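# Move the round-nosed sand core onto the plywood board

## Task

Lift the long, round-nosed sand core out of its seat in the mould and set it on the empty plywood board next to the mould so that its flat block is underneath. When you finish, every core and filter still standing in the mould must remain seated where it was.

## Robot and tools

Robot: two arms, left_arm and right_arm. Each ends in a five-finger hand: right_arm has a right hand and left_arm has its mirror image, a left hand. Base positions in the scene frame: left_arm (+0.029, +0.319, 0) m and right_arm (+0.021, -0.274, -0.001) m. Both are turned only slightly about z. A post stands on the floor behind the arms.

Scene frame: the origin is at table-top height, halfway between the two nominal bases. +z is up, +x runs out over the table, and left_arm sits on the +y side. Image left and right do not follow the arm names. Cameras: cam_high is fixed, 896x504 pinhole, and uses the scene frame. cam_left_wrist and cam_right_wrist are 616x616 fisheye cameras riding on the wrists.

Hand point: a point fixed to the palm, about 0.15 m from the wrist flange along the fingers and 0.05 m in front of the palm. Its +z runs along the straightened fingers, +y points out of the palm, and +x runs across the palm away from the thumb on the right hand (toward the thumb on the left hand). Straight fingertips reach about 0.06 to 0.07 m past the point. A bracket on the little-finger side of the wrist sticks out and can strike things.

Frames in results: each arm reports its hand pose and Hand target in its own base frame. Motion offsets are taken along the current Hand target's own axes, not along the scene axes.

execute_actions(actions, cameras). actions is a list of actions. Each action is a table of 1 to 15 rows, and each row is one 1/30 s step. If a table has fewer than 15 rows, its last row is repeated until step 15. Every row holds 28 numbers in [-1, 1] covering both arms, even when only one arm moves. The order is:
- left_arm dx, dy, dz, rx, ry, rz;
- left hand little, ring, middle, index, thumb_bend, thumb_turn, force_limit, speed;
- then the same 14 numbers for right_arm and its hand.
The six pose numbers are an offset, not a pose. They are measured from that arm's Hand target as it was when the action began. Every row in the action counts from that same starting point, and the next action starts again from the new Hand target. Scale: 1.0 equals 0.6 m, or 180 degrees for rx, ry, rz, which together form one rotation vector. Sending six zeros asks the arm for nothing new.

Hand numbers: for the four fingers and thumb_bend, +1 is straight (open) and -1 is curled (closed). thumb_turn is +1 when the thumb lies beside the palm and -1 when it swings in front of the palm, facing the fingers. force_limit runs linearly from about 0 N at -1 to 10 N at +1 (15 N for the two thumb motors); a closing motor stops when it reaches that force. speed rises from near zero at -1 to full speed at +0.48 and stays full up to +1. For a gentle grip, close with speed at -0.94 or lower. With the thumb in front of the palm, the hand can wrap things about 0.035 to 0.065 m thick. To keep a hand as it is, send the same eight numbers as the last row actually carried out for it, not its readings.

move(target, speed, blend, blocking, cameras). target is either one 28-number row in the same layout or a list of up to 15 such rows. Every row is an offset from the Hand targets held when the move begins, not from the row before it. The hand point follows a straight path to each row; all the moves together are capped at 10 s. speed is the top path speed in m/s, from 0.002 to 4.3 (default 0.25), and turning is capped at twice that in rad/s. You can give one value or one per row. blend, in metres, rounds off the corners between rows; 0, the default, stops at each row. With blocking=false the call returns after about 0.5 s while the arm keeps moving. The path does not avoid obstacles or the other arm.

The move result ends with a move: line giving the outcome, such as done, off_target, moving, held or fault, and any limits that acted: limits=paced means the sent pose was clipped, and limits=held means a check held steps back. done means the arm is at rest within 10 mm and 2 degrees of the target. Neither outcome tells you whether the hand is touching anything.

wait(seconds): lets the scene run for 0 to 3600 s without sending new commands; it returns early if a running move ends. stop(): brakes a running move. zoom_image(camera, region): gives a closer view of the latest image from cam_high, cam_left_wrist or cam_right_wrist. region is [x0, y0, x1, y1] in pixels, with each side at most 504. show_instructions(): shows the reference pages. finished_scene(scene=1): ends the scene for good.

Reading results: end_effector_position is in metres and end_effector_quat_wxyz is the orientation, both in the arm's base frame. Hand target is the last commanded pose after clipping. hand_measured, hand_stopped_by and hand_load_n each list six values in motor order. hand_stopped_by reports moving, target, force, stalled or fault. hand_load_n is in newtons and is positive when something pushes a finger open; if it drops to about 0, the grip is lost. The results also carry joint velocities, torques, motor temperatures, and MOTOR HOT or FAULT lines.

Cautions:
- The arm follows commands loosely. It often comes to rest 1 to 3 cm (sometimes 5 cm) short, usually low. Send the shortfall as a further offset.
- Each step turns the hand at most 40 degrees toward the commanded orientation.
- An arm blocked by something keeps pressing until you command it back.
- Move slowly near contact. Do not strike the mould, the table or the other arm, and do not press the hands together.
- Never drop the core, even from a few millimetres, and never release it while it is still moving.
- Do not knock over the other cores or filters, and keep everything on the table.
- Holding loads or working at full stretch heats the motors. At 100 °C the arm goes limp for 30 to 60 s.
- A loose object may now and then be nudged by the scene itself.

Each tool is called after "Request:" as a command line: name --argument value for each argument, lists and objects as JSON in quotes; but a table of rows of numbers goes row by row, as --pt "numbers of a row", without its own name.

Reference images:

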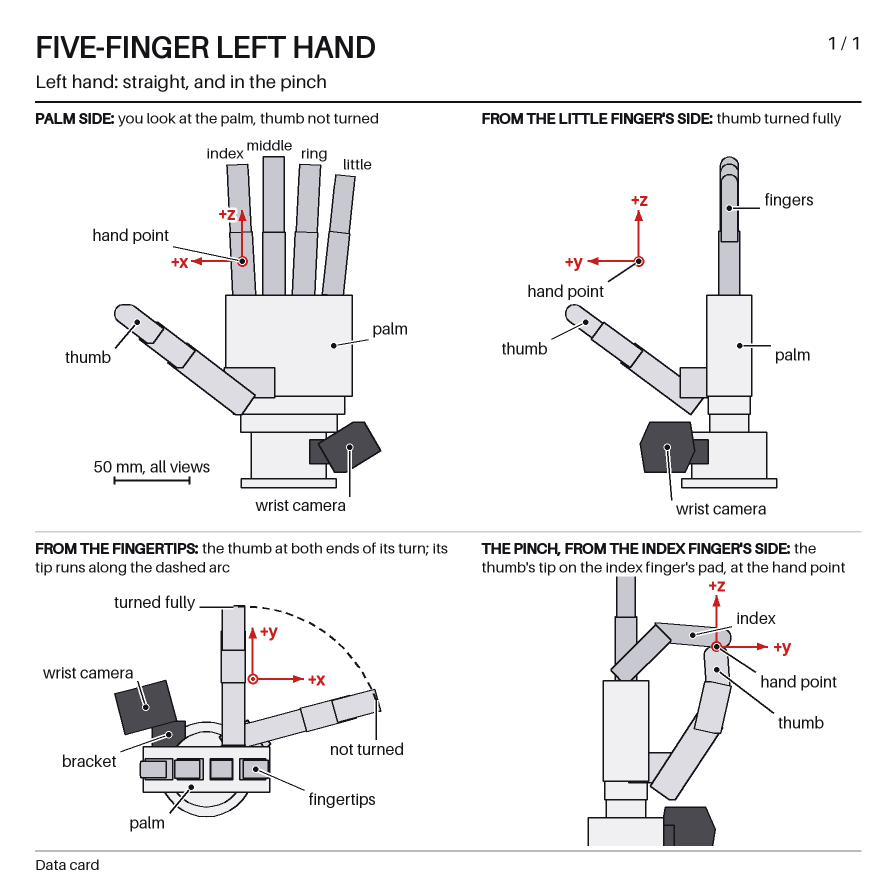

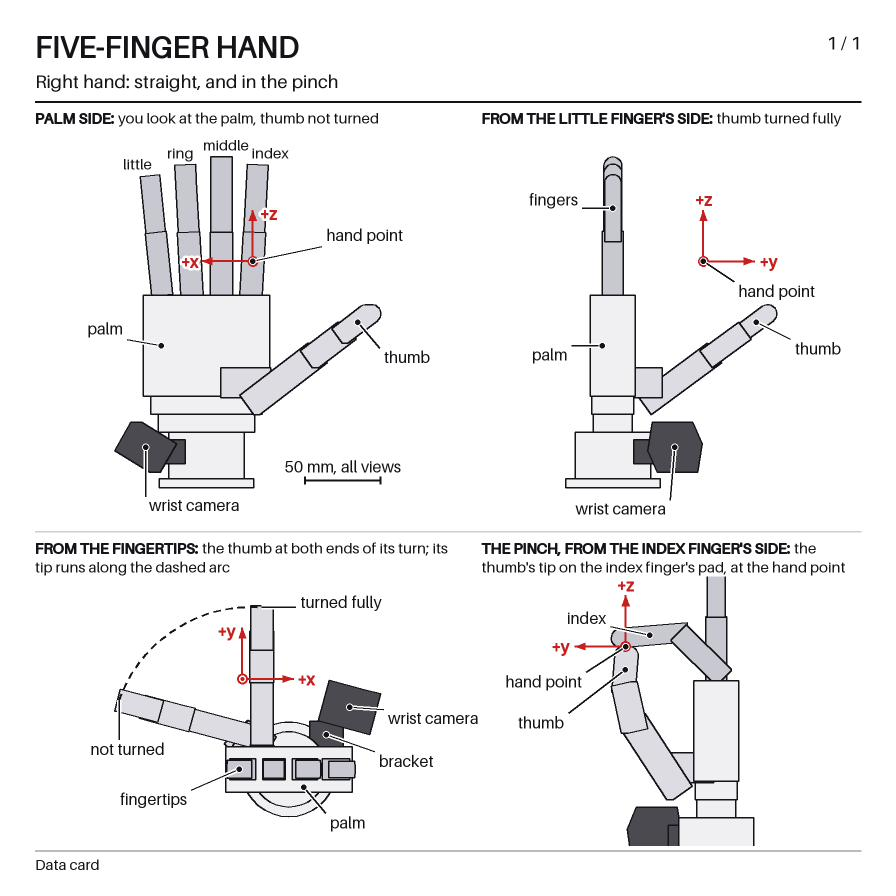

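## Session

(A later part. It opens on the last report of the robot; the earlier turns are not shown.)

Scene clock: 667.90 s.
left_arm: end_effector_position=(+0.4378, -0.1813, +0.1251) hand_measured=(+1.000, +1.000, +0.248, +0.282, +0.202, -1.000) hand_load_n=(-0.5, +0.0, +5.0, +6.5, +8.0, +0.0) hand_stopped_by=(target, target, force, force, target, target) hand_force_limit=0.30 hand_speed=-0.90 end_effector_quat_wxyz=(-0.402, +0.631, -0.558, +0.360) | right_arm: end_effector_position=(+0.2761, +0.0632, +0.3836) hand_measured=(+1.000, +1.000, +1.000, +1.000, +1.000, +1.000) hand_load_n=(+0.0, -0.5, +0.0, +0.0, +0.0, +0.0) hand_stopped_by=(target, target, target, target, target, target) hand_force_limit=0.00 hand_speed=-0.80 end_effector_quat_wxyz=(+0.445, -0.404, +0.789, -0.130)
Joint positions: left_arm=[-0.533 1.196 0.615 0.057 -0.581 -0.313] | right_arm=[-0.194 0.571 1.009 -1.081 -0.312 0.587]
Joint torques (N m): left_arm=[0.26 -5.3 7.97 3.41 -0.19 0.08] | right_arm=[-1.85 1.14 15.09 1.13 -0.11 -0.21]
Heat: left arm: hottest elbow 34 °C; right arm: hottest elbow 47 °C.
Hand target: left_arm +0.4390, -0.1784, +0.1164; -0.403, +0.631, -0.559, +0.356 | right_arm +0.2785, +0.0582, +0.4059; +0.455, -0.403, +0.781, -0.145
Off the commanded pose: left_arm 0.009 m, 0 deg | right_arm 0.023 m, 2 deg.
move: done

Request:
move --pt "0 0 0 0 0 0 1 1 -0.05 -0.05 0.2 -1 0.5 -0.9 0 0 0 0 0 0 1 1 1 1 1 1 0 -0.8" --pt "0.01 -0.0757 -0.0292 0 0 0 1 1 -0.05 -0.05 0.2 -1 0.5 -0.9 0 0 0 0 0 0 1 1 1 1 1 1 0 -0.8" --speed 0.04 --cameras '["all"]'

Request:
zoom_image --camera "cam_left_wrist" --region '[200, 180, 400, 380]'

Request:
zoom_image --camera "cam_high" --region '[430, 230, 530, 320]'

Request:
zoom_image --camera "cam_right_wrist" --region '[310, 240, 430, 360]'

Scene clock: 678.80 s.
left_arm: end_effector_position=(+0.4333, -0.1775, +0.1412) hand_measured=(+1.000, +1.000, +0.232, +0.274, +0.200, -1.000) hand_load_n=(+0.0, -0.5, +3.5, +0.0, +0.0, +0.0) hand_stopped_by=(target, target, force, force, target, target) hand_force_limit=0.50 hand_speed=-0.90 end_effector_quat_wxyz=(-0.401, +0.634, -0.566, +0.344) | right_arm: end_effector_position=(+0.2761, +0.0632, +0.3836) hand_measured=(+1.000, +1.000, +1.000, +1.000, +1.000, +1.000) hand_load_n=(-0.5, -0.5, +0.0, +0.0, +0.0, +0.0) hand_stopped_by=(target, target, target, target, target, target) hand_force_limit=0.00 hand_speed=-0.80 end_effector_quat_wxyz=(+0.445, -0.404, +0.789, -0.130)
Joint positions: left_arm=[-0.533 1.156 0.656 -0.06 -0.587 -0.315] | right_arm=[-0.194 0.571 1.009 -1.081 -0.312 0.587]
Joint torques (N m): left_arm=[-0.44 -7.3 12.68 1.22 -0.24 0.06] | right_arm=[-1.9 1.26 15.08 1.14 -0.11 -0.22]
Heat: left arm: hottest elbow 34 °C; right arm: hottest elbow 47 °C.
Hand target: left_arm +0.4430, -0.1840, +0.1651; -0.403, +0.631, -0.559, +0.356 | right_arm +0.2785, +0.0582, +0.4059; +0.455, -0.403, +0.781, -0.145
Off the commanded pose: left_arm 0.026 m, 2 deg | right_arm 0.023 m, 2 deg.
move: off_target (left_arm)
cam_left_wrist: T_world_to_cam=[[0.46031, -0.22717, 0.8582, -0.36265], [-0.48089, -0.8764, 0.02594, 0.04656], [0.74623, -0.42464, -0.51266, -0.21556]] pos_world=[0.35018, -0.13312, 0.19951]
cam_right_wrist: T_world_to_cam=[[-0.58628, 0.43602, -0.68276, 0.39857], [-0.26606, 0.69242, 0.67065, -0.22754], [0.76517, 0.57485, -0.28994, -0.02508]] pos_world=[0.19232, -0.00181, 0.41746]

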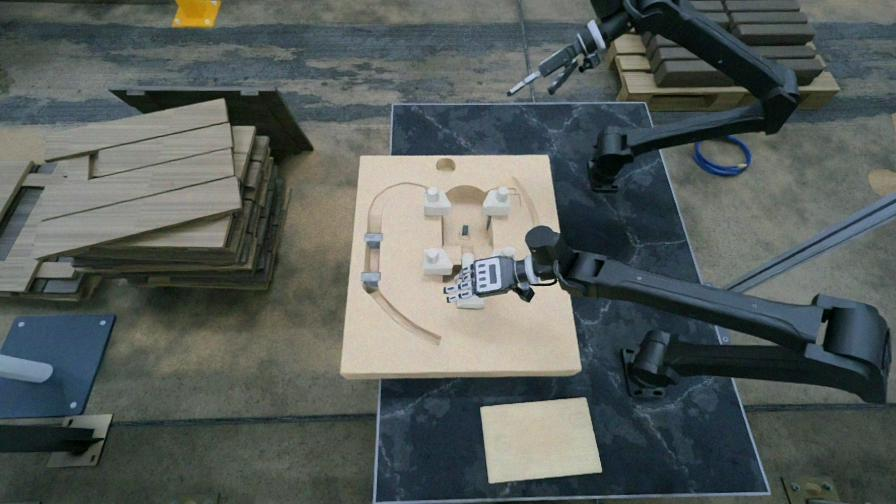

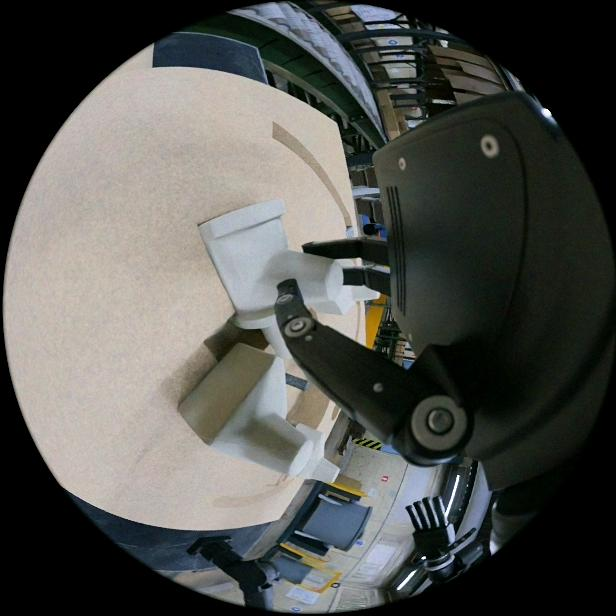

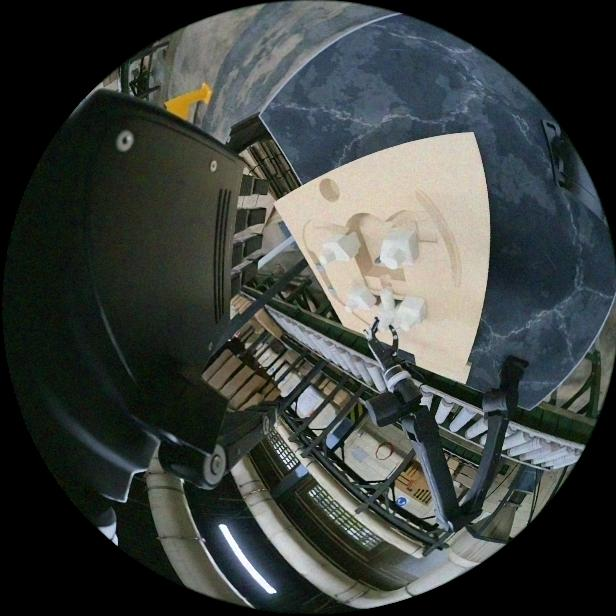

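Scaled by 2.520 from the camera's image (finer frame: 880x880).

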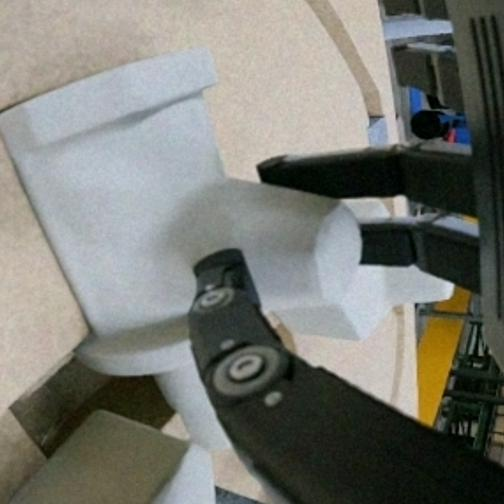

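Scaled by 5.040.

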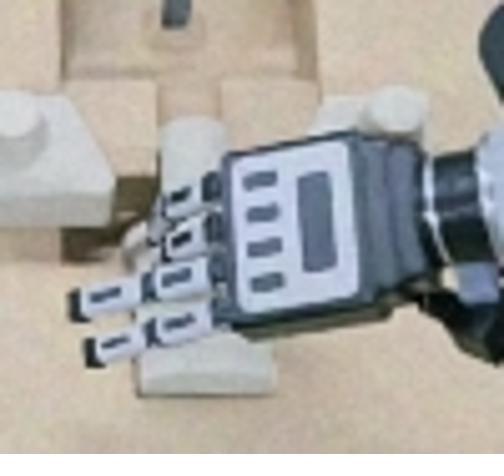

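Scaled by 4.200 from the camera's image (finer frame: 880x880).

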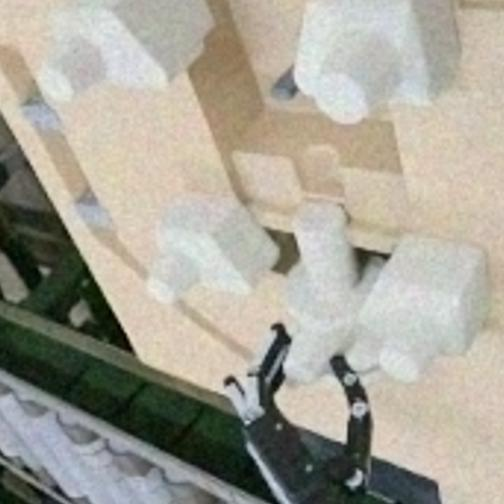

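Request:
move --pt "-0.006 0.034 0.0087 0 0 0 1 1 -0.05 -0.05 0.2 -1 0.5 -0.9 0 0 0 0 0 0 1 1 1 1 1 1 0 -0.8" --pt "-0.006 0.034 0.0087 0 0 0 1 1 1 1 0.2 -1 0.5 -0.6 0 0 0 0 0 0 1 1 1 1 1 1 0 -0.8" --speed 0.04

Scene clock: 694.13 s.
left_arm: end_effector_position=(+0.4362, -0.1790, +0.1449) hand_measured=(+1.000, +1.000, +1.000, +1.000, +0.200, -1.000) hand_load_n=(+0.0, +0.0, +0.0, +0.0, +0.0, +0.0) hand_stopped_by=(target, target, target, target, target, target) hand_force_limit=0.50 hand_speed=-0.60 end_effector_quat_wxyz=(-0.402, +0.633, -0.561, +0.351) | right_arm: end_effector_position=(+0.2761, +0.0632, +0.3836) hand_measured=(+1.000, +1.000, +1.000, +1.000, +1.000, +1.000) hand_load_n=(+0.0, +0.0, +0.0, +0.0, -0.5, +0.0) hand_stopped_by=(target, target, target, target, target, target) hand_force_limit=0.00 hand_speed=-0.80 end_effector_quat_wxyz=(+0.445, -0.404, +0.789, -0.130)
Joint positions: left_arm=[-0.533 1.156 0.656 -0.042 -0.587 -0.315] | right_arm=[-0.194 0.571 1.009 -1.081 -0.312 0.587]
Joint torques (N m): left_arm=[-0.26 -5.95 9.14 3.34 -0.13 0.05] | right_arm=[-2.02 1.2 15.06 1.13 -0.11 -0.21]
Heat: left arm: hottest elbow 34 °C; right arm: hottest elbow 47 °C.
Hand target: left_arm +0.4387, -0.1809, +0.1444; -0.403, +0.631, -0.559, +0.356 | right_arm +0.2785, +0.0582, +0.4059; +0.455, -0.403, +0.781, -0.145
Off the commanded pose: left_arm 0.003 m, 1 deg | right_arm 0.023 m, 2 deg.
move: done

Request:
move --target '[0.002,0.0455,0.0247,0,0,0, 1,1,1,1,0.2,-1, 0.5,-0.6, 0,0,0,0,0,0, 1,1,1,1,1,1,0,-0.8]' --speed 0.05

Scene clock: 701.60 s.
left_arm: end_effector_position=(+0.4416, -0.1838, +0.1456) hand_measured=(+1.000, +1.000, +1.000, +1.000, +0.200, -1.000) hand_load_n=(+0.0, +0.0, +0.0, +0.0, +1.0, -1.5) hand_stopped_by=(target, target, target, target, target, target) hand_force_limit=0.50 hand_speed=-0.60 end_effector_quat_wxyz=(-0.406, +0.629, -0.546, +0.376) | right_arm: end_effector_position=(+0.2761, +0.0632, +0.3836) hand_measured=(+1.000, +1.000, +1.000, +1.000, +1.000, +1.000) hand_load_n=(+0.0, +0.0, +0.0, +0.0, +0.0, -0.5) hand_stopped_by=(target, target, target, target, target, target) hand_force_limit=0.00 hand_speed=-0.80 end_effector_quat_wxyz=(+0.445, -0.404, +0.789, -0.130)
Joint positions: left_arm=[-0.536 1.167 0.628 0.056 -0.587 -0.315] | right_arm=[-0.194 0.571 1.009 -1.081 -0.312 0.587]
Joint torques (N m): left_arm=[-0.09 -2.37 7.31 3.64 -0.09 0.04] | right_arm=[-1.9 1.26 15.06 1.16 -0.11 -0.22]
Heat: left arm: hottest elbow 34 °C; right arm: hottest elbow 47 °C.
Hand target: left_arm +0.4408, -0.1818, +0.1135; -0.403, +0.631, -0.559, +0.356 | right_arm +0.2785, +0.0582, +0.4059; +0.455, -0.403, +0.781, -0.145
Off the commanded pose: left_arm 0.032 m, 3 deg | right_arm 0.023 m, 2 deg.
move: off_target (left_arm)

Request:
wait --seconds 0.1 --cameras '["all"]'

Request:
zoom_image --camera "cam_left_wrist" --region '[180, 170, 400, 390]'

Request:
zoom_image --camera "cam_right_wrist" --region '[330, 260, 430, 360]'

Request:
zoom_image --camera "cam_high" --region '[430, 230, 530, 320]'

Scene clock: 706.83 s.
left_arm: end_effector_position=(+0.4415, -0.1838, +0.1456) hand_measured=(+1.000, +1.000, +1.000, +1.000, +0.200, -1.000) hand_load_n=(+0.0, +0.0, +0.0, +0.0, +1.0, -1.0) hand_stopped_by=(target, target, target, target, target, target) hand_force_limit=0.50 hand_speed=-0.60 end_effector_quat_wxyz=(-0.406, +0.629, -0.546, +0.376) | right_arm: end_effector_position=(+0.2761, +0.0632, +0.3836) hand_measured=(+1.000, +1.000, +1.000, +1.000, +1.000, +1.000) hand_load_n=(+0.0, +0.0, +0.0, +0.0, +0.0, +0.0) hand_stopped_by=(target, target, target, target, target, target) hand_force_limit=0.00 hand_speed=-0.80 end_effector_quat_wxyz=(+0.445, -0.404, +0.789, -0.130)
Joint positions: left_arm=[-0.536 1.167 0.628 0.056 -0.587 -0.315] | right_arm=[-0.194 0.571 1.009 -1.081 -0.312 0.587]
Joint torques (N m): left_arm=[-0.03 -2.67 7.3 3.71 -0.11 0.05] | right_arm=[-1.85 1.2 15.08 1.14 -0.12 -0.22]
Heat: left arm: hottest elbow 34 °C; right arm: hottest elbow 47 °C.
Hand target: left_arm +0.4408, -0.1818, +0.1134; -0.403, +0.631, -0.559, +0.356 | right_arm +0.2785, +0.0582, +0.4059; +0.455, -0.403, +0.781, -0.145
Off the commanded pose: left_arm 0.032 m, 3 deg | right_arm 0.023 m, 2 deg.
wait: 0.10 s; at rest from the start
cam_left_wrist: T_world_to_cam=[[0.40059, -0.19387, 0.89551, -0.34444], [-0.48489, -0.87414, 0.02766, 0.04672], [0.77744, -0.44531, -0.44418, -0.24969]] pos_world=[0.35475, -0.13713, 0.19625]
cam_right_wrist: T_world_to_cam=[[-0.58628, 0.43602, -0.68276, 0.39857], [-0.26606, 0.69242, 0.67065, -0.22754], [0.76517, 0.57485, -0.28994, -0.02508]] pos_world=[0.19232, -0.00181, 0.41746]

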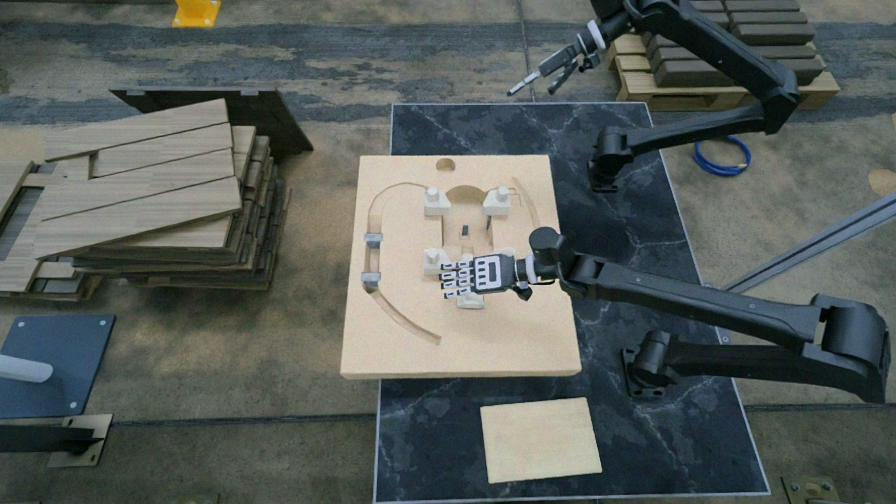

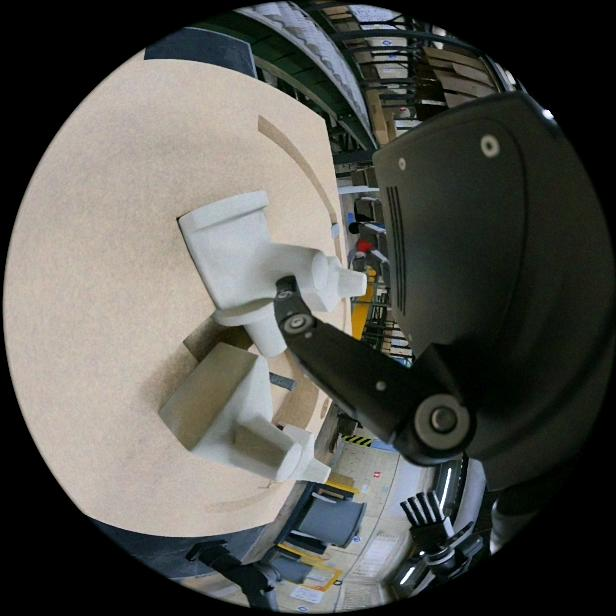

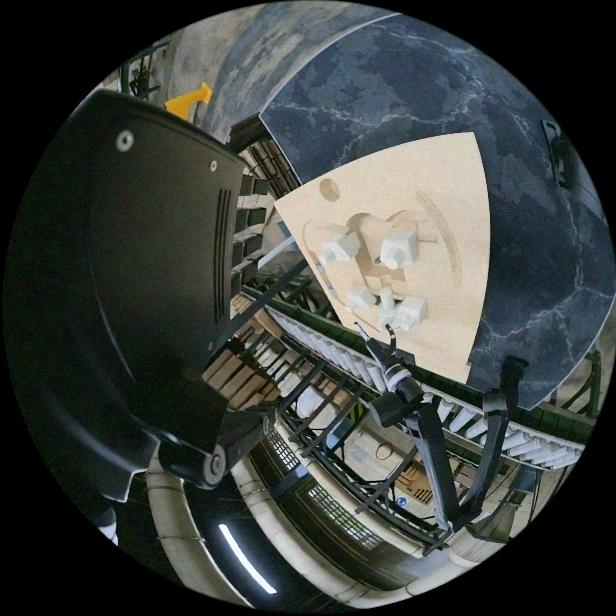

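Scaled by 2.291 from the camera's image (finer frame: 880x880).

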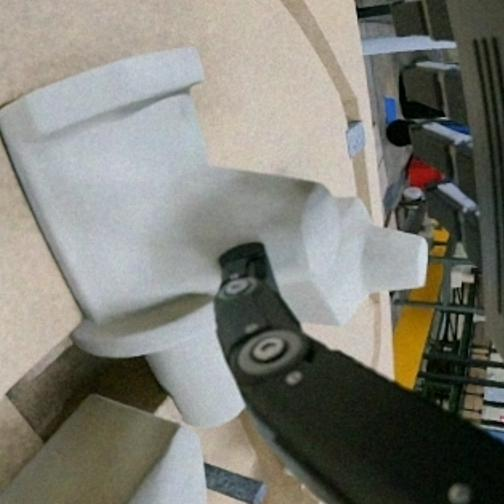

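Scaled by 5.040 from the camera's image (finer frame: 880x880).

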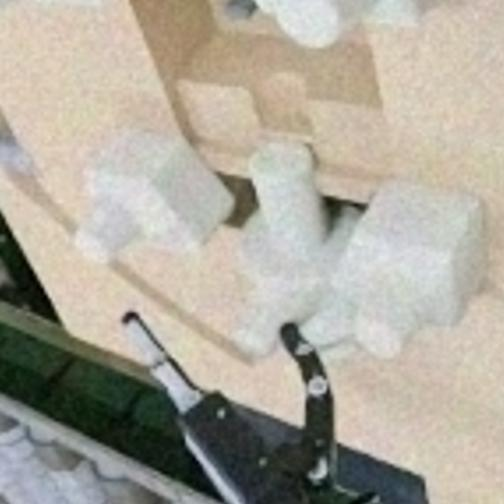

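Scaled by 5.040.

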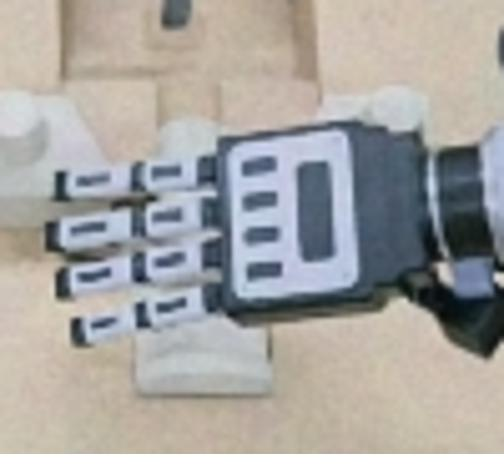

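Request:
move --pt "-0.003 -0.0548 -0.04 0 0 0 1 1 1 1 0.2 -1 0.5 -0.6 0 0 0 0 0 0 1 1 1 1 1 1 0 -0.8" --pt "-0.0028 0.0035 -0.0117 0 0 0 1 1 1 1 0.2 -1 0.5 -0.6 0 0 0 0 0 0 1 1 1 1 1 1 0 -0.8" --speed 0.05

Scene clock: 720.70 s.
left_arm: end_effector_position=(+0.4357, -0.1802, +0.1241) hand_measured=(+1.000, +1.000, +1.000, +1.000, +0.200, -1.000) hand_load_n=(+0.0, +0.0, +0.0, +0.0, +0.0, +0.0) hand_stopped_by=(target, target, target, target, target, target) hand_force_limit=0.50 hand_speed=-0.60 end_effector_quat_wxyz=(-0.404, +0.631, -0.557, +0.357) | right_arm: end_effector_position=(+0.2761, +0.0632, +0.3836) hand_measured=(+1.000, +1.000, +1.000, +1.000, +1.000, +1.000) hand_load_n=(+0.0, +0.0, +0.0, +0.0, -0.5, -0.5) hand_stopped_by=(target, target, target, target, target, target) hand_force_limit=0.00 hand_speed=-0.80 end_effector_quat_wxyz=(+0.445, -0.404, +0.789, -0.130)
Joint positions: left_arm=[-0.537 1.193 0.61 0.055 -0.592 -0.315] | right_arm=[-0.194 0.571 1.009 -1.081 -0.312 0.587]
Joint torques (N m): left_arm=[-0.67 -5.48 7.61 3.44 -0.28 0] | right_arm=[-1.9 1.2 15.1 1.1 -0.11 -0.21]
Heat: left arm: hottest elbow 34 °C; right arm: hottest elbow 47 °C.
Hand target: left_arm +0.4333, -0.1811, +0.1144; -0.403, +0.631, -0.559, +0.356 | right_arm +0.2785, +0.0582, +0.4059; +0.455, -0.403, +0.781, -0.145
Off the commanded pose: left_arm 0.010 m, 0 deg | right_arm 0.023 m, 2 deg.
move: done

Request:
move --target '[0.002,-0.0418,-0.0013,0,0,0, 1,1,1,1,0.2,-1, 0.5,-0.6, 0,0,0,0,0,0, 1,1,1,1,1,1,0,-0.8]' --speed 0.05

Scene clock: 724.97 s.
left_arm: end_effector_position=(+0.4315, -0.1783, +0.1181) hand_measured=(+1.000, +1.000, +1.000, +1.000, +0.200, -1.000) hand_load_n=(-0.5, +0.0, +0.0, +0.0, +0.5, +0.0) hand_stopped_by=(target, target, target, target, target, target) hand_force_limit=0.50 hand_speed=-0.60 end_effector_quat_wxyz=(-0.399, +0.632, -0.566, +0.347) | right_arm: end_effector_position=(+0.2761, +0.0632, +0.3836) hand_measured=(+1.000, +1.000, +1.000, +1.000, +1.000, +1.000) hand_load_n=(+0.0, +0.0, +0.0, +0.0, +0.0, -0.5) hand_stopped_by=(target, target, target, target, target, target) hand_force_limit=0.00 hand_speed=-0.80 end_effector_quat_wxyz=(+0.445, -0.404, +0.789, -0.130)
Joint positions: left_arm=[-0.535 1.193 0.61 0.027 -0.583 -0.315] | right_arm=[-0.194 0.571 1.009 -1.081 -0.312 0.587]
Joint torques (N m): left_arm=[0.38 -7.06 11.89 1.77 -0.1 0.12] | right_arm=[-1.9 1.2 15.09 1.13 -0.11 -0.21]
Heat: left arm: hottest elbow 34 °C; right arm: hottest elbow 47 °C.
Hand target: left_arm +0.4433, -0.1810, +0.1375; -0.403, +0.631, -0.559, +0.356 | right_arm +0.2785, +0.0582, +0.4059; +0.455, -0.403, +0.781, -0.145
Off the commanded pose: left_arm 0.023 m, 1 deg | right_arm 0.023 m, 2 deg.
move: off_target (left_arm)

Request:
move --target '[0,-0.0106,-0.0049,0,0,0, 1,1,1,1,0.2,-1, 0.5,-0.6, 0,0,0,0,0,0, 1,1,1,1,1,1,0,-0.8]' --speed 0.05

Scene clock: 730.63 s.
left_arm: end_effector_position=(+0.4278, -0.1761, +0.1192) hand_measured=(+1.000, +1.000, +1.000, +1.000, +0.200, -1.000) hand_load_n=(+0.0, +0.0, +0.0, +0.0, +0.5, +0.0) hand_stopped_by=(target, target, target, target, target, target) hand_force_limit=0.50 hand_speed=-0.60 end_effector_quat_wxyz=(-0.398, +0.633, -0.569, +0.342) | right_arm: end_effector_position=(+0.2761, +0.0632, +0.3836) hand_measured=(+1.000, +1.000, +1.000, +1.000, +1.000, +1.000) hand_load_n=(+0.0, +0.0, +0.0, +0.0, +0.0, -0.5) hand_stopped_by=(target, target, target, target, target, target) hand_force_limit=0.00 hand_speed=-0.80 end_effector_quat_wxyz=(+0.445, -0.404, +0.789, -0.130)
Joint positions: left_arm=[-0.535 1.18 0.61 0.002 -0.583 -0.315] | right_arm=[-0.194 0.571 1.009 -1.081 -0.312 0.587]
Joint torques (N m): left_arm=[0.44 -6.95 12.72 1.55 -0.11 0.12] | right_arm=[-1.85 1.26 15.08 1.11 -0.11 -0.21]
Heat: left arm: hottest elbow 34 °C; right arm: hottest elbow 47 °C.
Hand target: left_arm +0.4434, -0.1810, +0.1445; -0.403, +0.631, -0.559, +0.356 | right_arm +0.2785, +0.0582, +0.4059; +0.455, -0.403, +0.781, -0.145
Off the commanded pose: left_arm 0.030 m, 2 deg | right_arm 0.023 m, 2 deg.
move: off_target (left_arm)

Request:
move --target '[0.002,-0.0154,0.006,0,0,0, 1,1,1,1,0.2,-1, 0.5,-0.6, 0,0,0,0,0,0, 1,1,1,1,1,1,0,-0.8]' --speed 0.05

Scene clock: 734.33 s.
left_arm: end_effector_position=(+0.4352, -0.1770, +0.1291) hand_measured=(+1.000, +1.000, +1.000, +1.000, +0.200, -1.000) hand_load_n=(+0.0, +0.0, +0.0, +0.0, +0.0, +0.0) hand_stopped_by=(target, target, target, target, target, target) hand_force_limit=0.50 hand_speed=-0.60 end_effector_quat_wxyz=(-0.398, +0.634, -0.565, +0.346) | right_arm: end_effector_position=(+0.2761, +0.0632, +0.3836) hand_measured=(+1.000, +1.000, +1.000, +1.000, +1.000, +1.000) hand_load_n=(+0.0, +0.0, +0.0, +0.0, +0.0, +0.0) hand_stopped_by=(target, target, target, target, target, target) hand_force_limit=0.00 hand_speed=-0.80 end_effector_quat_wxyz=(+0.445, -0.404, +0.789, -0.130)
Joint positions: left_arm=[-0.525 1.18 0.636 -0.013 -0.575 -0.315] | right_arm=[-0.194 0.571 1.009 -1.081 -0.312 0.587]
Joint torques (N m): left_arm=[0.26 -6.53 12.94 1.57 -0.1 0.2] | right_arm=[-1.85 1.2 15.06 1.14 -0.11 -0.21]
Heat: left arm: hottest elbow 34 °C; right arm: hottest elbow 47 °C.
Hand target: left_arm +0.4506, -0.1814, +0.1514; -0.403, +0.631, -0.559, +0.356 | right_arm +0.2785, +0.0582, +0.4059; +0.455, -0.403, +0.781, -0.145
Off the commanded pose: left_arm 0.027 m, 2 deg | right_arm 0.023 m, 2 deg.
move: off_target (left_arm)

Request:
move --target '[0.0103,0.0007,0.0025,0,0,0, 1,1,1,1,0.2,-1, 0.5,-0.6, 0,0,0,0,0,0, 1,1,1,1,1,1,0,-0.8]' --speed 0.05

Scene clock: 739.77 s.
left_arm: end_effector_position=(+0.4375, -0.1772, +0.1325) hand_measured=(+1.000, +1.000, +1.000, +1.000, +0.200, -1.000) hand_load_n=(+0.0, +0.0, +0.0, +0.0, +0.0, +0.0) hand_stopped_by=(target, target, target, target, target, target) hand_force_limit=0.50 hand_speed=-0.60 end_effector_quat_wxyz=(-0.400, +0.635, -0.562, +0.348) | right_arm: end_effector_position=(+0.2761, +0.0632, +0.3836) hand_measured=(+1.000, +1.000, +1.000, +1.000, +1.000, +1.000) hand_load_n=(+0.0, +0.0, +0.0, +0.0, +0.0, +0.0) hand_stopped_by=(target, target, target, target, target, target) hand_force_limit=0.00 hand_speed=-0.80 end_effector_quat_wxyz=(+0.445, -0.404, +0.789, -0.130)
Joint positions: left_arm=[-0.525 1.18 0.642 -0.013 -0.58 -0.315] | right_arm=[-0.194 0.571 1.009 -1.081 -0.312 0.587]
Joint torques (N m): left_arm=[-0.56 -4.84 13.23 1.74 -0.32 0.09] | right_arm=[-1.85 1.14 15.09 1.14 -0.11 -0.21]
Heat: left arm: hottest elbow 36 °C; right arm: hottest elbow 47 °C.
Hand target: left_arm +0.4526, -0.1873, +0.1505; -0.403, +0.631, -0.559, +0.356 | right_arm +0.2785, +0.0582, +0.4059; +0.455, -0.403, +0.781, -0.145
Off the commanded pose: left_arm 0.025 m, 1 deg | right_arm 0.023 m, 2 deg.
move: off_target (left_arm)

Request:
move --target '[0.005,0.006,0.0028,0,0,0, 1,1,1,1,0.2,-1, 0.5,-0.6, 0,0,0,0,0,0, 1,1,1,1,1,1,0,-0.8]' --speed 0.05

Scene clock: 776.43 s.
left_arm: end_effector_position=(+0.4370, -0.1781, +0.1288) hand_measured=(+1.000, +1.000, +1.000, +1.000, +0.200, -1.000) hand_load_n=(-0.5, +0.0, -0.5, +0.0, +0.0, +0.0) hand_stopped_by=(target, target, target, target, target, target) hand_force_limit=0.50 hand_speed=-0.60 end_effector_quat_wxyz=(-0.401, +0.634, -0.565, +0.344) | right_arm: end_effector_position=(+0.2761, +0.0632, +0.3836) hand_measured=(+1.000, +1.000, +1.000, +1.000, +1.000, +1.000) hand_load_n=(+0.0, +0.0, +0.0, +0.0, +0.0, +0.0) hand_stopped_by=(target, target, target, target, target, target) hand_force_limit=0.00 hand_speed=-0.80 end_effector_quat_wxyz=(+0.445, -0.404, +0.789, -0.130)
Joint positions: left_arm=[-0.529 1.189 0.642 -0.013 -0.585 -0.315] | right_arm=[-0.194 0.571 1.009 -1.081 -0.312 0.587]
Joint torques (N m): left_arm=[-0.97 -5.19 13 2.19 -0.37 0.03] | right_arm=[-1.79 1.26 15.08 1.14 -0.11 -0.21]
Motor temperatures (°C): left_arm=[25 24 41 27 24 24] | right_arm=[25 23 48 20 20 25]
Heat: left arm: hottest elbow 41 °C; right arm: hottest elbow 48 °C.
Hand target: left_arm +0.4529, -0.1903, +0.1464; -0.403, +0.631, -0.559, +0.356 | right_arm +0.2785, +0.0582, +0.4059; +0.455, -0.403, +0.781, -0.145
Off the commanded pose: left_arm 0.027 m, 2 deg | right_arm 0.023 m, 2 deg.
move: off_target (left_arm)

Request:
move --target '[0,0,0,0,0,0, 1,1,0.0,0.0,0.2,-1, 0.0,-0.9, 0,0,0,0,0,0, 1,1,1,1,1,1,0,-0.8]' --cameras '["cam_left_wrist"]'

Request:
zoom_image --camera "cam_left_wrist" --region '[180, 170, 400, 390]'

Scene clock: 782.87 s.
left_arm: end_effector_position=(+0.4383, -0.1785, +0.1303) hand_measured=(+1.000, +1.000, +0.230, +0.220, +0.202, -1.000) hand_load_n=(+0.0, +0.0, +5.0, +5.0, +6.5, +0.0) hand_stopped_by=(target, target, force, force, target, target) hand_force_limit=0.00 hand_speed=-0.90 end_effector_quat_wxyz=(-0.402, +0.634, -0.564, +0.345) | right_arm: end_effector_position=(+0.2761, +0.0632, +0.3836) hand_measured=(+1.000, +1.000, +1.000, +1.000, +1.000, +1.000) hand_load_n=(+0.0, +0.0, +0.0, +0.0, +0.0, -0.5) hand_stopped_by=(target, target, target, target, target, target) hand_force_limit=0.00 hand_speed=-0.80 end_effector_quat_wxyz=(+0.445, -0.404, +0.789, -0.130)
Joint positions: left_arm=[-0.529 1.19 0.646 -0.013 -0.587 -0.315] | right_arm=[-0.194 0.571 1.009 -1.081 -0.312 0.587]
Joint torques (N m): left_arm=[-0.85 -5.25 12.79 2.14 -0.29 0.06] | right_arm=[-1.85 1.2 15.08 1.14 -0.11 -0.22]
Heat: left arm: hottest elbow 41 °C; right arm: hottest elbow 48 °C.
Hand target: left_arm +0.4529, -0.1903, +0.1464; -0.403, +0.631, -0.559, +0.356 | right_arm +0.2785, +0.0582, +0.4059; +0.455, -0.403, +0.781, -0.145
Off the commanded pose: left_arm 0.025 m, 2 deg | right_arm 0.023 m, 2 deg.
move: done
cam_left_wrist: T_world_to_cam=[[0.45831, -0.22424, 0.86004, -0.35463], [-0.47809, -0.87793, 0.02587, 0.04675], [0.74925, -0.42303, -0.50957, -0.22677]] pos_world=[0.35479, -0.1344, 0.18823]

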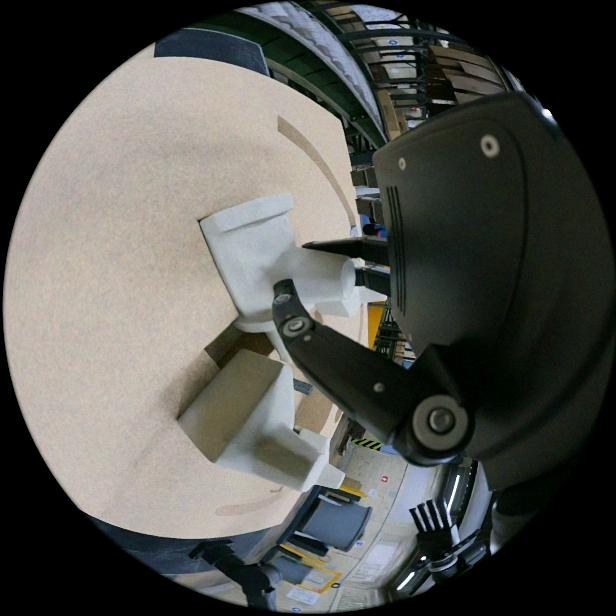

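Scaled by 2.291 from the camera's image (finer frame: 880x880).

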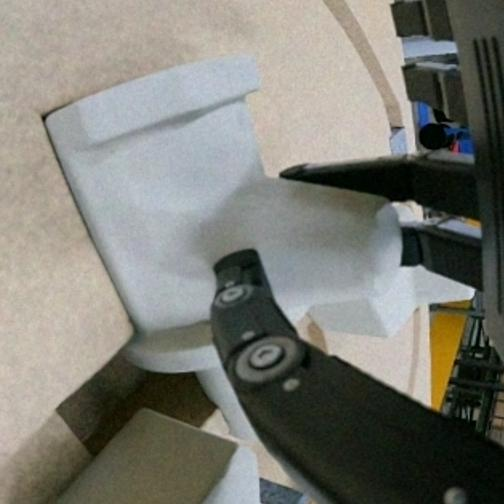

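Request:
move --target '[0,0,0,0,0,0, 1,1,-0.1,-0.1,0.2,-1, 0.8,-0.9, 0,0,0,0,0,0, 1,1,1,1,1,1,0,-0.8]'

Scene clock: 786.83 s.
left_arm: end_effector_position=(+0.4389, -0.1788, +0.1308) hand_measured=(+1.000, +1.000, +0.204, +0.184, +0.202, -1.000) hand_load_n=(+0.0, +0.0, +8.5, +9.5, +9.0, +0.0) hand_stopped_by=(target, target, force, force, target, target) hand_force_limit=0.80 hand_speed=-0.90 end_effector_quat_wxyz=(-0.402, +0.634, -0.563, +0.345) | right_arm: end_effector_position=(+0.2761, +0.0632, +0.3836) hand_measured=(+1.000, +1.000, +1.000, +1.000, +1.000, +1.000) hand_load_n=(+0.0, +0.0, +0.0, +0.0, +0.0, -0.5) hand_stopped_by=(target, target, target, target, target, target) hand_force_limit=0.00 hand_speed=-0.80 end_effector_quat_wxyz=(+0.445, -0.404, +0.789, -0.130)
Joint positions: left_arm=[-0.529 1.191 0.648 -0.013 -0.587 -0.315] | right_arm=[-0.194 0.571 1.009 -1.081 -0.312 0.587]
Joint torques (N m): left_arm=[-0.91 -5.19 12.52 2.18 -0.29 0.05] | right_arm=[-1.9 1.2 15.09 1.14 -0.12 -0.21]
Heat: left arm: hottest elbow 41 °C; right arm: hottest elbow 48 °C.
Hand target: left_arm +0.4529, -0.1903, +0.1464; -0.403, +0.631, -0.559, +0.356 | right_arm +0.2785, +0.0582, +0.4059; +0.455, -0.403, +0.781, -0.145
Off the commanded pose: left_arm 0.024 m, 1 deg | right_arm 0.023 m, 2 deg.
move: done

Request:
move --target '[0,-0.0181,-0.0085,0,0,0, 1,1,-0.1,-0.1,0.2,-1, 0.8,-0.9, 0,0,0,0,0,0, 1,1,1,1,1,1,0,-0.8]' --speed 0.03 --cameras '["cam_left_wrist","cam_high"]'

Request:
zoom_image --camera "cam_left_wrist" --region '[180, 170, 400, 390]'

Scene clock: 793.17 s.
left_arm: end_effector_position=(+0.4389, -0.1788, +0.1320) hand_measured=(+1.000, +1.000, +0.204, +0.184, +0.202, -1.000) hand_load_n=(+0.0, +0.0, +8.0, +9.5, +11.0, +0.0) hand_stopped_by=(target, target, force, force, target, target) hand_force_limit=0.80 hand_speed=-0.90 end_effector_quat_wxyz=(-0.401, +0.635, -0.566, +0.340) | right_arm: end_effector_position=(+0.2761, +0.0632, +0.3836) hand_measured=(+1.000, +1.000, +1.000, +1.000, +1.000, +1.000) hand_load_n=(+0.0, -0.5, +0.0, +0.0, +0.0, -0.5) hand_stopped_by=(target, target, target, target, target, target) hand_force_limit=0.00 hand_speed=-0.80 end_effector_quat_wxyz=(+0.445, -0.404, +0.789, -0.130)
Joint positions: left_arm=[-0.529 1.191 0.659 -0.036 -0.587 -0.315] | right_arm=[-0.194 0.571 1.009 -1.081 -0.312 0.587]
Joint torques (N m): left_arm=[-0.62 -6.89 13.37 1.42 -0.28 0.05] | right_arm=[-1.9 1.26 15.09 1.11 -0.11 -0.22]
Heat: left arm: hottest elbow 41 °C; right arm: hottest elbow 48 °C.
Hand target: left_arm +0.4529, -0.1903, +0.1584; -0.403, +0.631, -0.559, +0.356 | right_arm +0.2785, +0.0582, +0.4059; +0.455, -0.403, +0.781, -0.145
Off the commanded pose: left_arm 0.032 m, 2 deg | right_arm 0.023 m, 2 deg.
move: off_target (left_arm)
cam_left_wrist: T_world_to_cam=[[0.46674, -0.22922, 0.85417, -0.36022], [-0.47758, -0.87823, 0.02529, 0.04662], [0.74436, -0.41974, -0.51937, -0.22243]] pos_world=[0.35596, -0.13499, 0.19098]
Images, in order (width x height): cam_high 896x504, cam_left_wrist 616x616.

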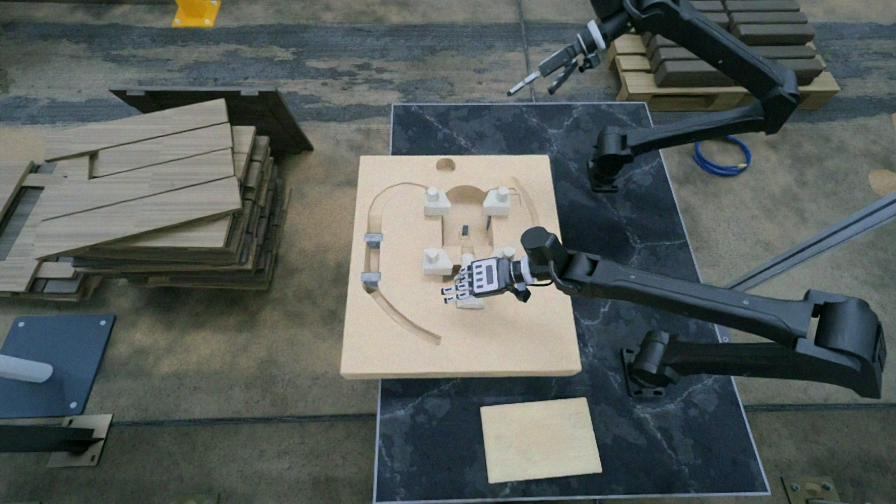

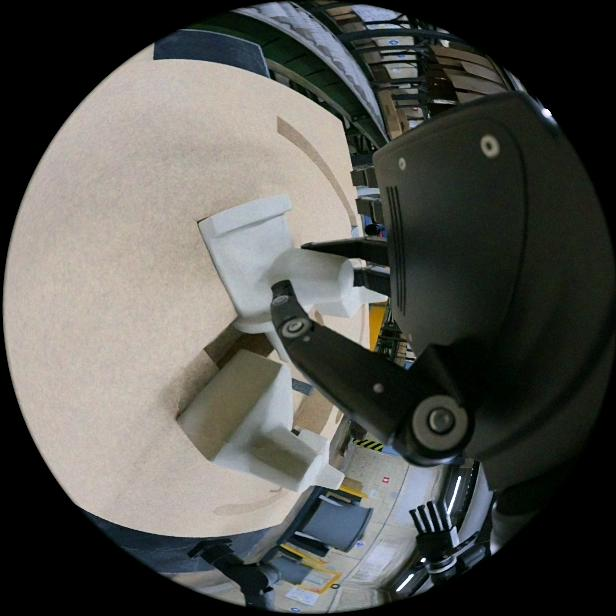

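Scaled by 2.291 from the camera's image (finer frame: 880x880).

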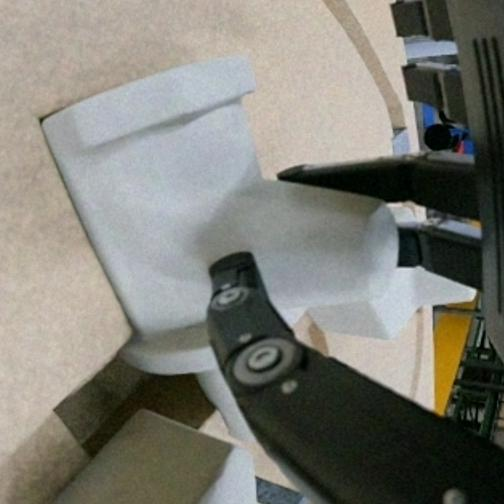

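Request:
move --target '[0.0008,-0.0209,-0.0025,0,0,0, 1,1,-0.1,-0.1,0.2,-1, 0.8,-0.9, 0,0,0,0,0,0, 1,1,1,1,1,1,0,-0.8]' --speed 0.03 --cameras '["cam_left_wrist","cam_high"]'

Request:
zoom_image --camera "cam_left_wrist" --region '[180, 170, 400, 390]'

Scene clock: 798.90 s.
left_arm: end_effector_position=(+0.4388, -0.1791, +0.1342) hand_measured=(+1.000, +1.000, +0.204, +0.184, +0.202, -1.000) hand_load_n=(+0.0, +0.0, +8.5, +9.0, +11.0, +0.0) hand_stopped_by=(target, target, force, force, target, target) hand_force_limit=0.80 hand_speed=-0.90 end_effector_quat_wxyz=(-0.398, +0.636, -0.572, +0.332) | right_arm: end_effector_position=(+0.2761, +0.0632, +0.3836) hand_measured=(+1.000, +1.000, +1.000, +1.000, +1.000, +1.000) hand_load_n=(+0.0, +0.0, +0.0, +0.0, +0.0, +0.0) hand_stopped_by=(target, target, target, target, target, target) hand_force_limit=0.00 hand_speed=-0.80 end_effector_quat_wxyz=(+0.445, -0.404, +0.789, -0.130)
Joint positions: left_arm=[-0.529 1.191 0.677 -0.073 -0.585 -0.315] | right_arm=[-0.194 0.571 1.009 -1.081 -0.312 0.587]
Joint torques (N m): left_arm=[-0.38 -7.65 14.04 1.57 -0.18 0.1] | right_arm=[-1.9 1.26 15.05 1.14 -0.11 -0.21]
Heat: left arm: hottest elbow 41 °C; right arm: hottest elbow 48 °C.
Hand target: left_arm +0.4569, -0.1903, +0.1705; -0.403, +0.631, -0.559, +0.356 | right_arm +0.2785, +0.0582, +0.4059; +0.455, -0.403, +0.781, -0.145
Off the commanded pose: left_arm 0.042 m, 3 deg | right_arm 0.023 m, 2 deg.
move: off_target (left_arm)
cam_left_wrist: T_world_to_cam=[[0.48078, -0.23742, 0.84409, -0.36843], [-0.47858, -0.87767, 0.02572, 0.04664], [0.73472, -0.41633, -0.53559, -0.21431]] pos_world=[0.35691, -0.13577, 0.195]
Images, in order (width x height): cam_high 896x504, cam_left_wrist 616x616.

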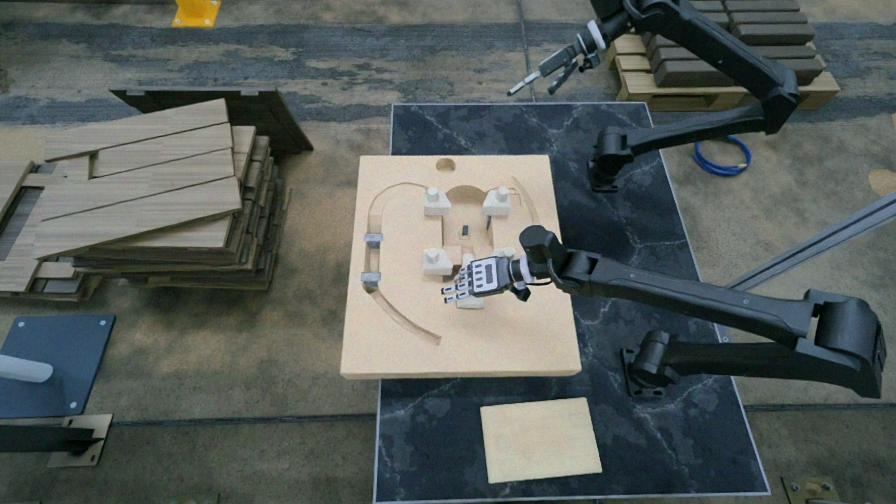

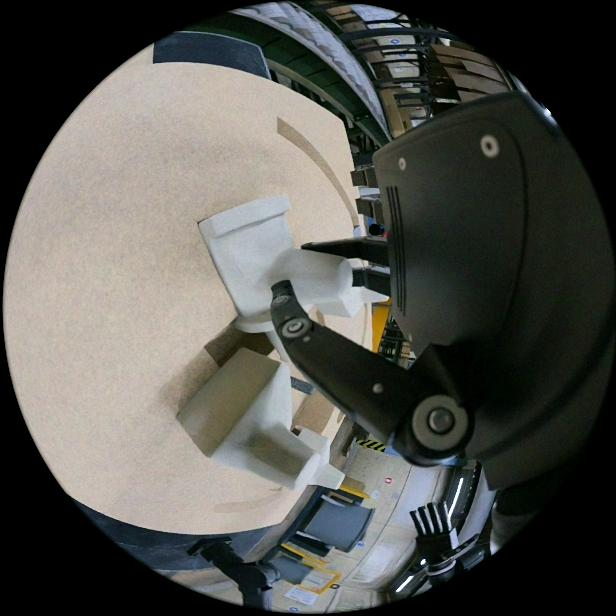

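Scaled by 2.291 from the camera's image (finer frame: 880x880).

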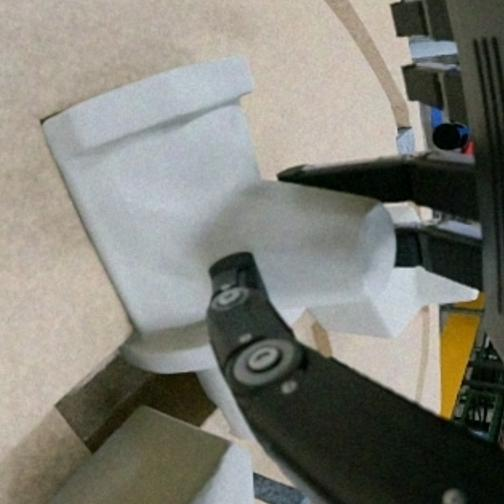

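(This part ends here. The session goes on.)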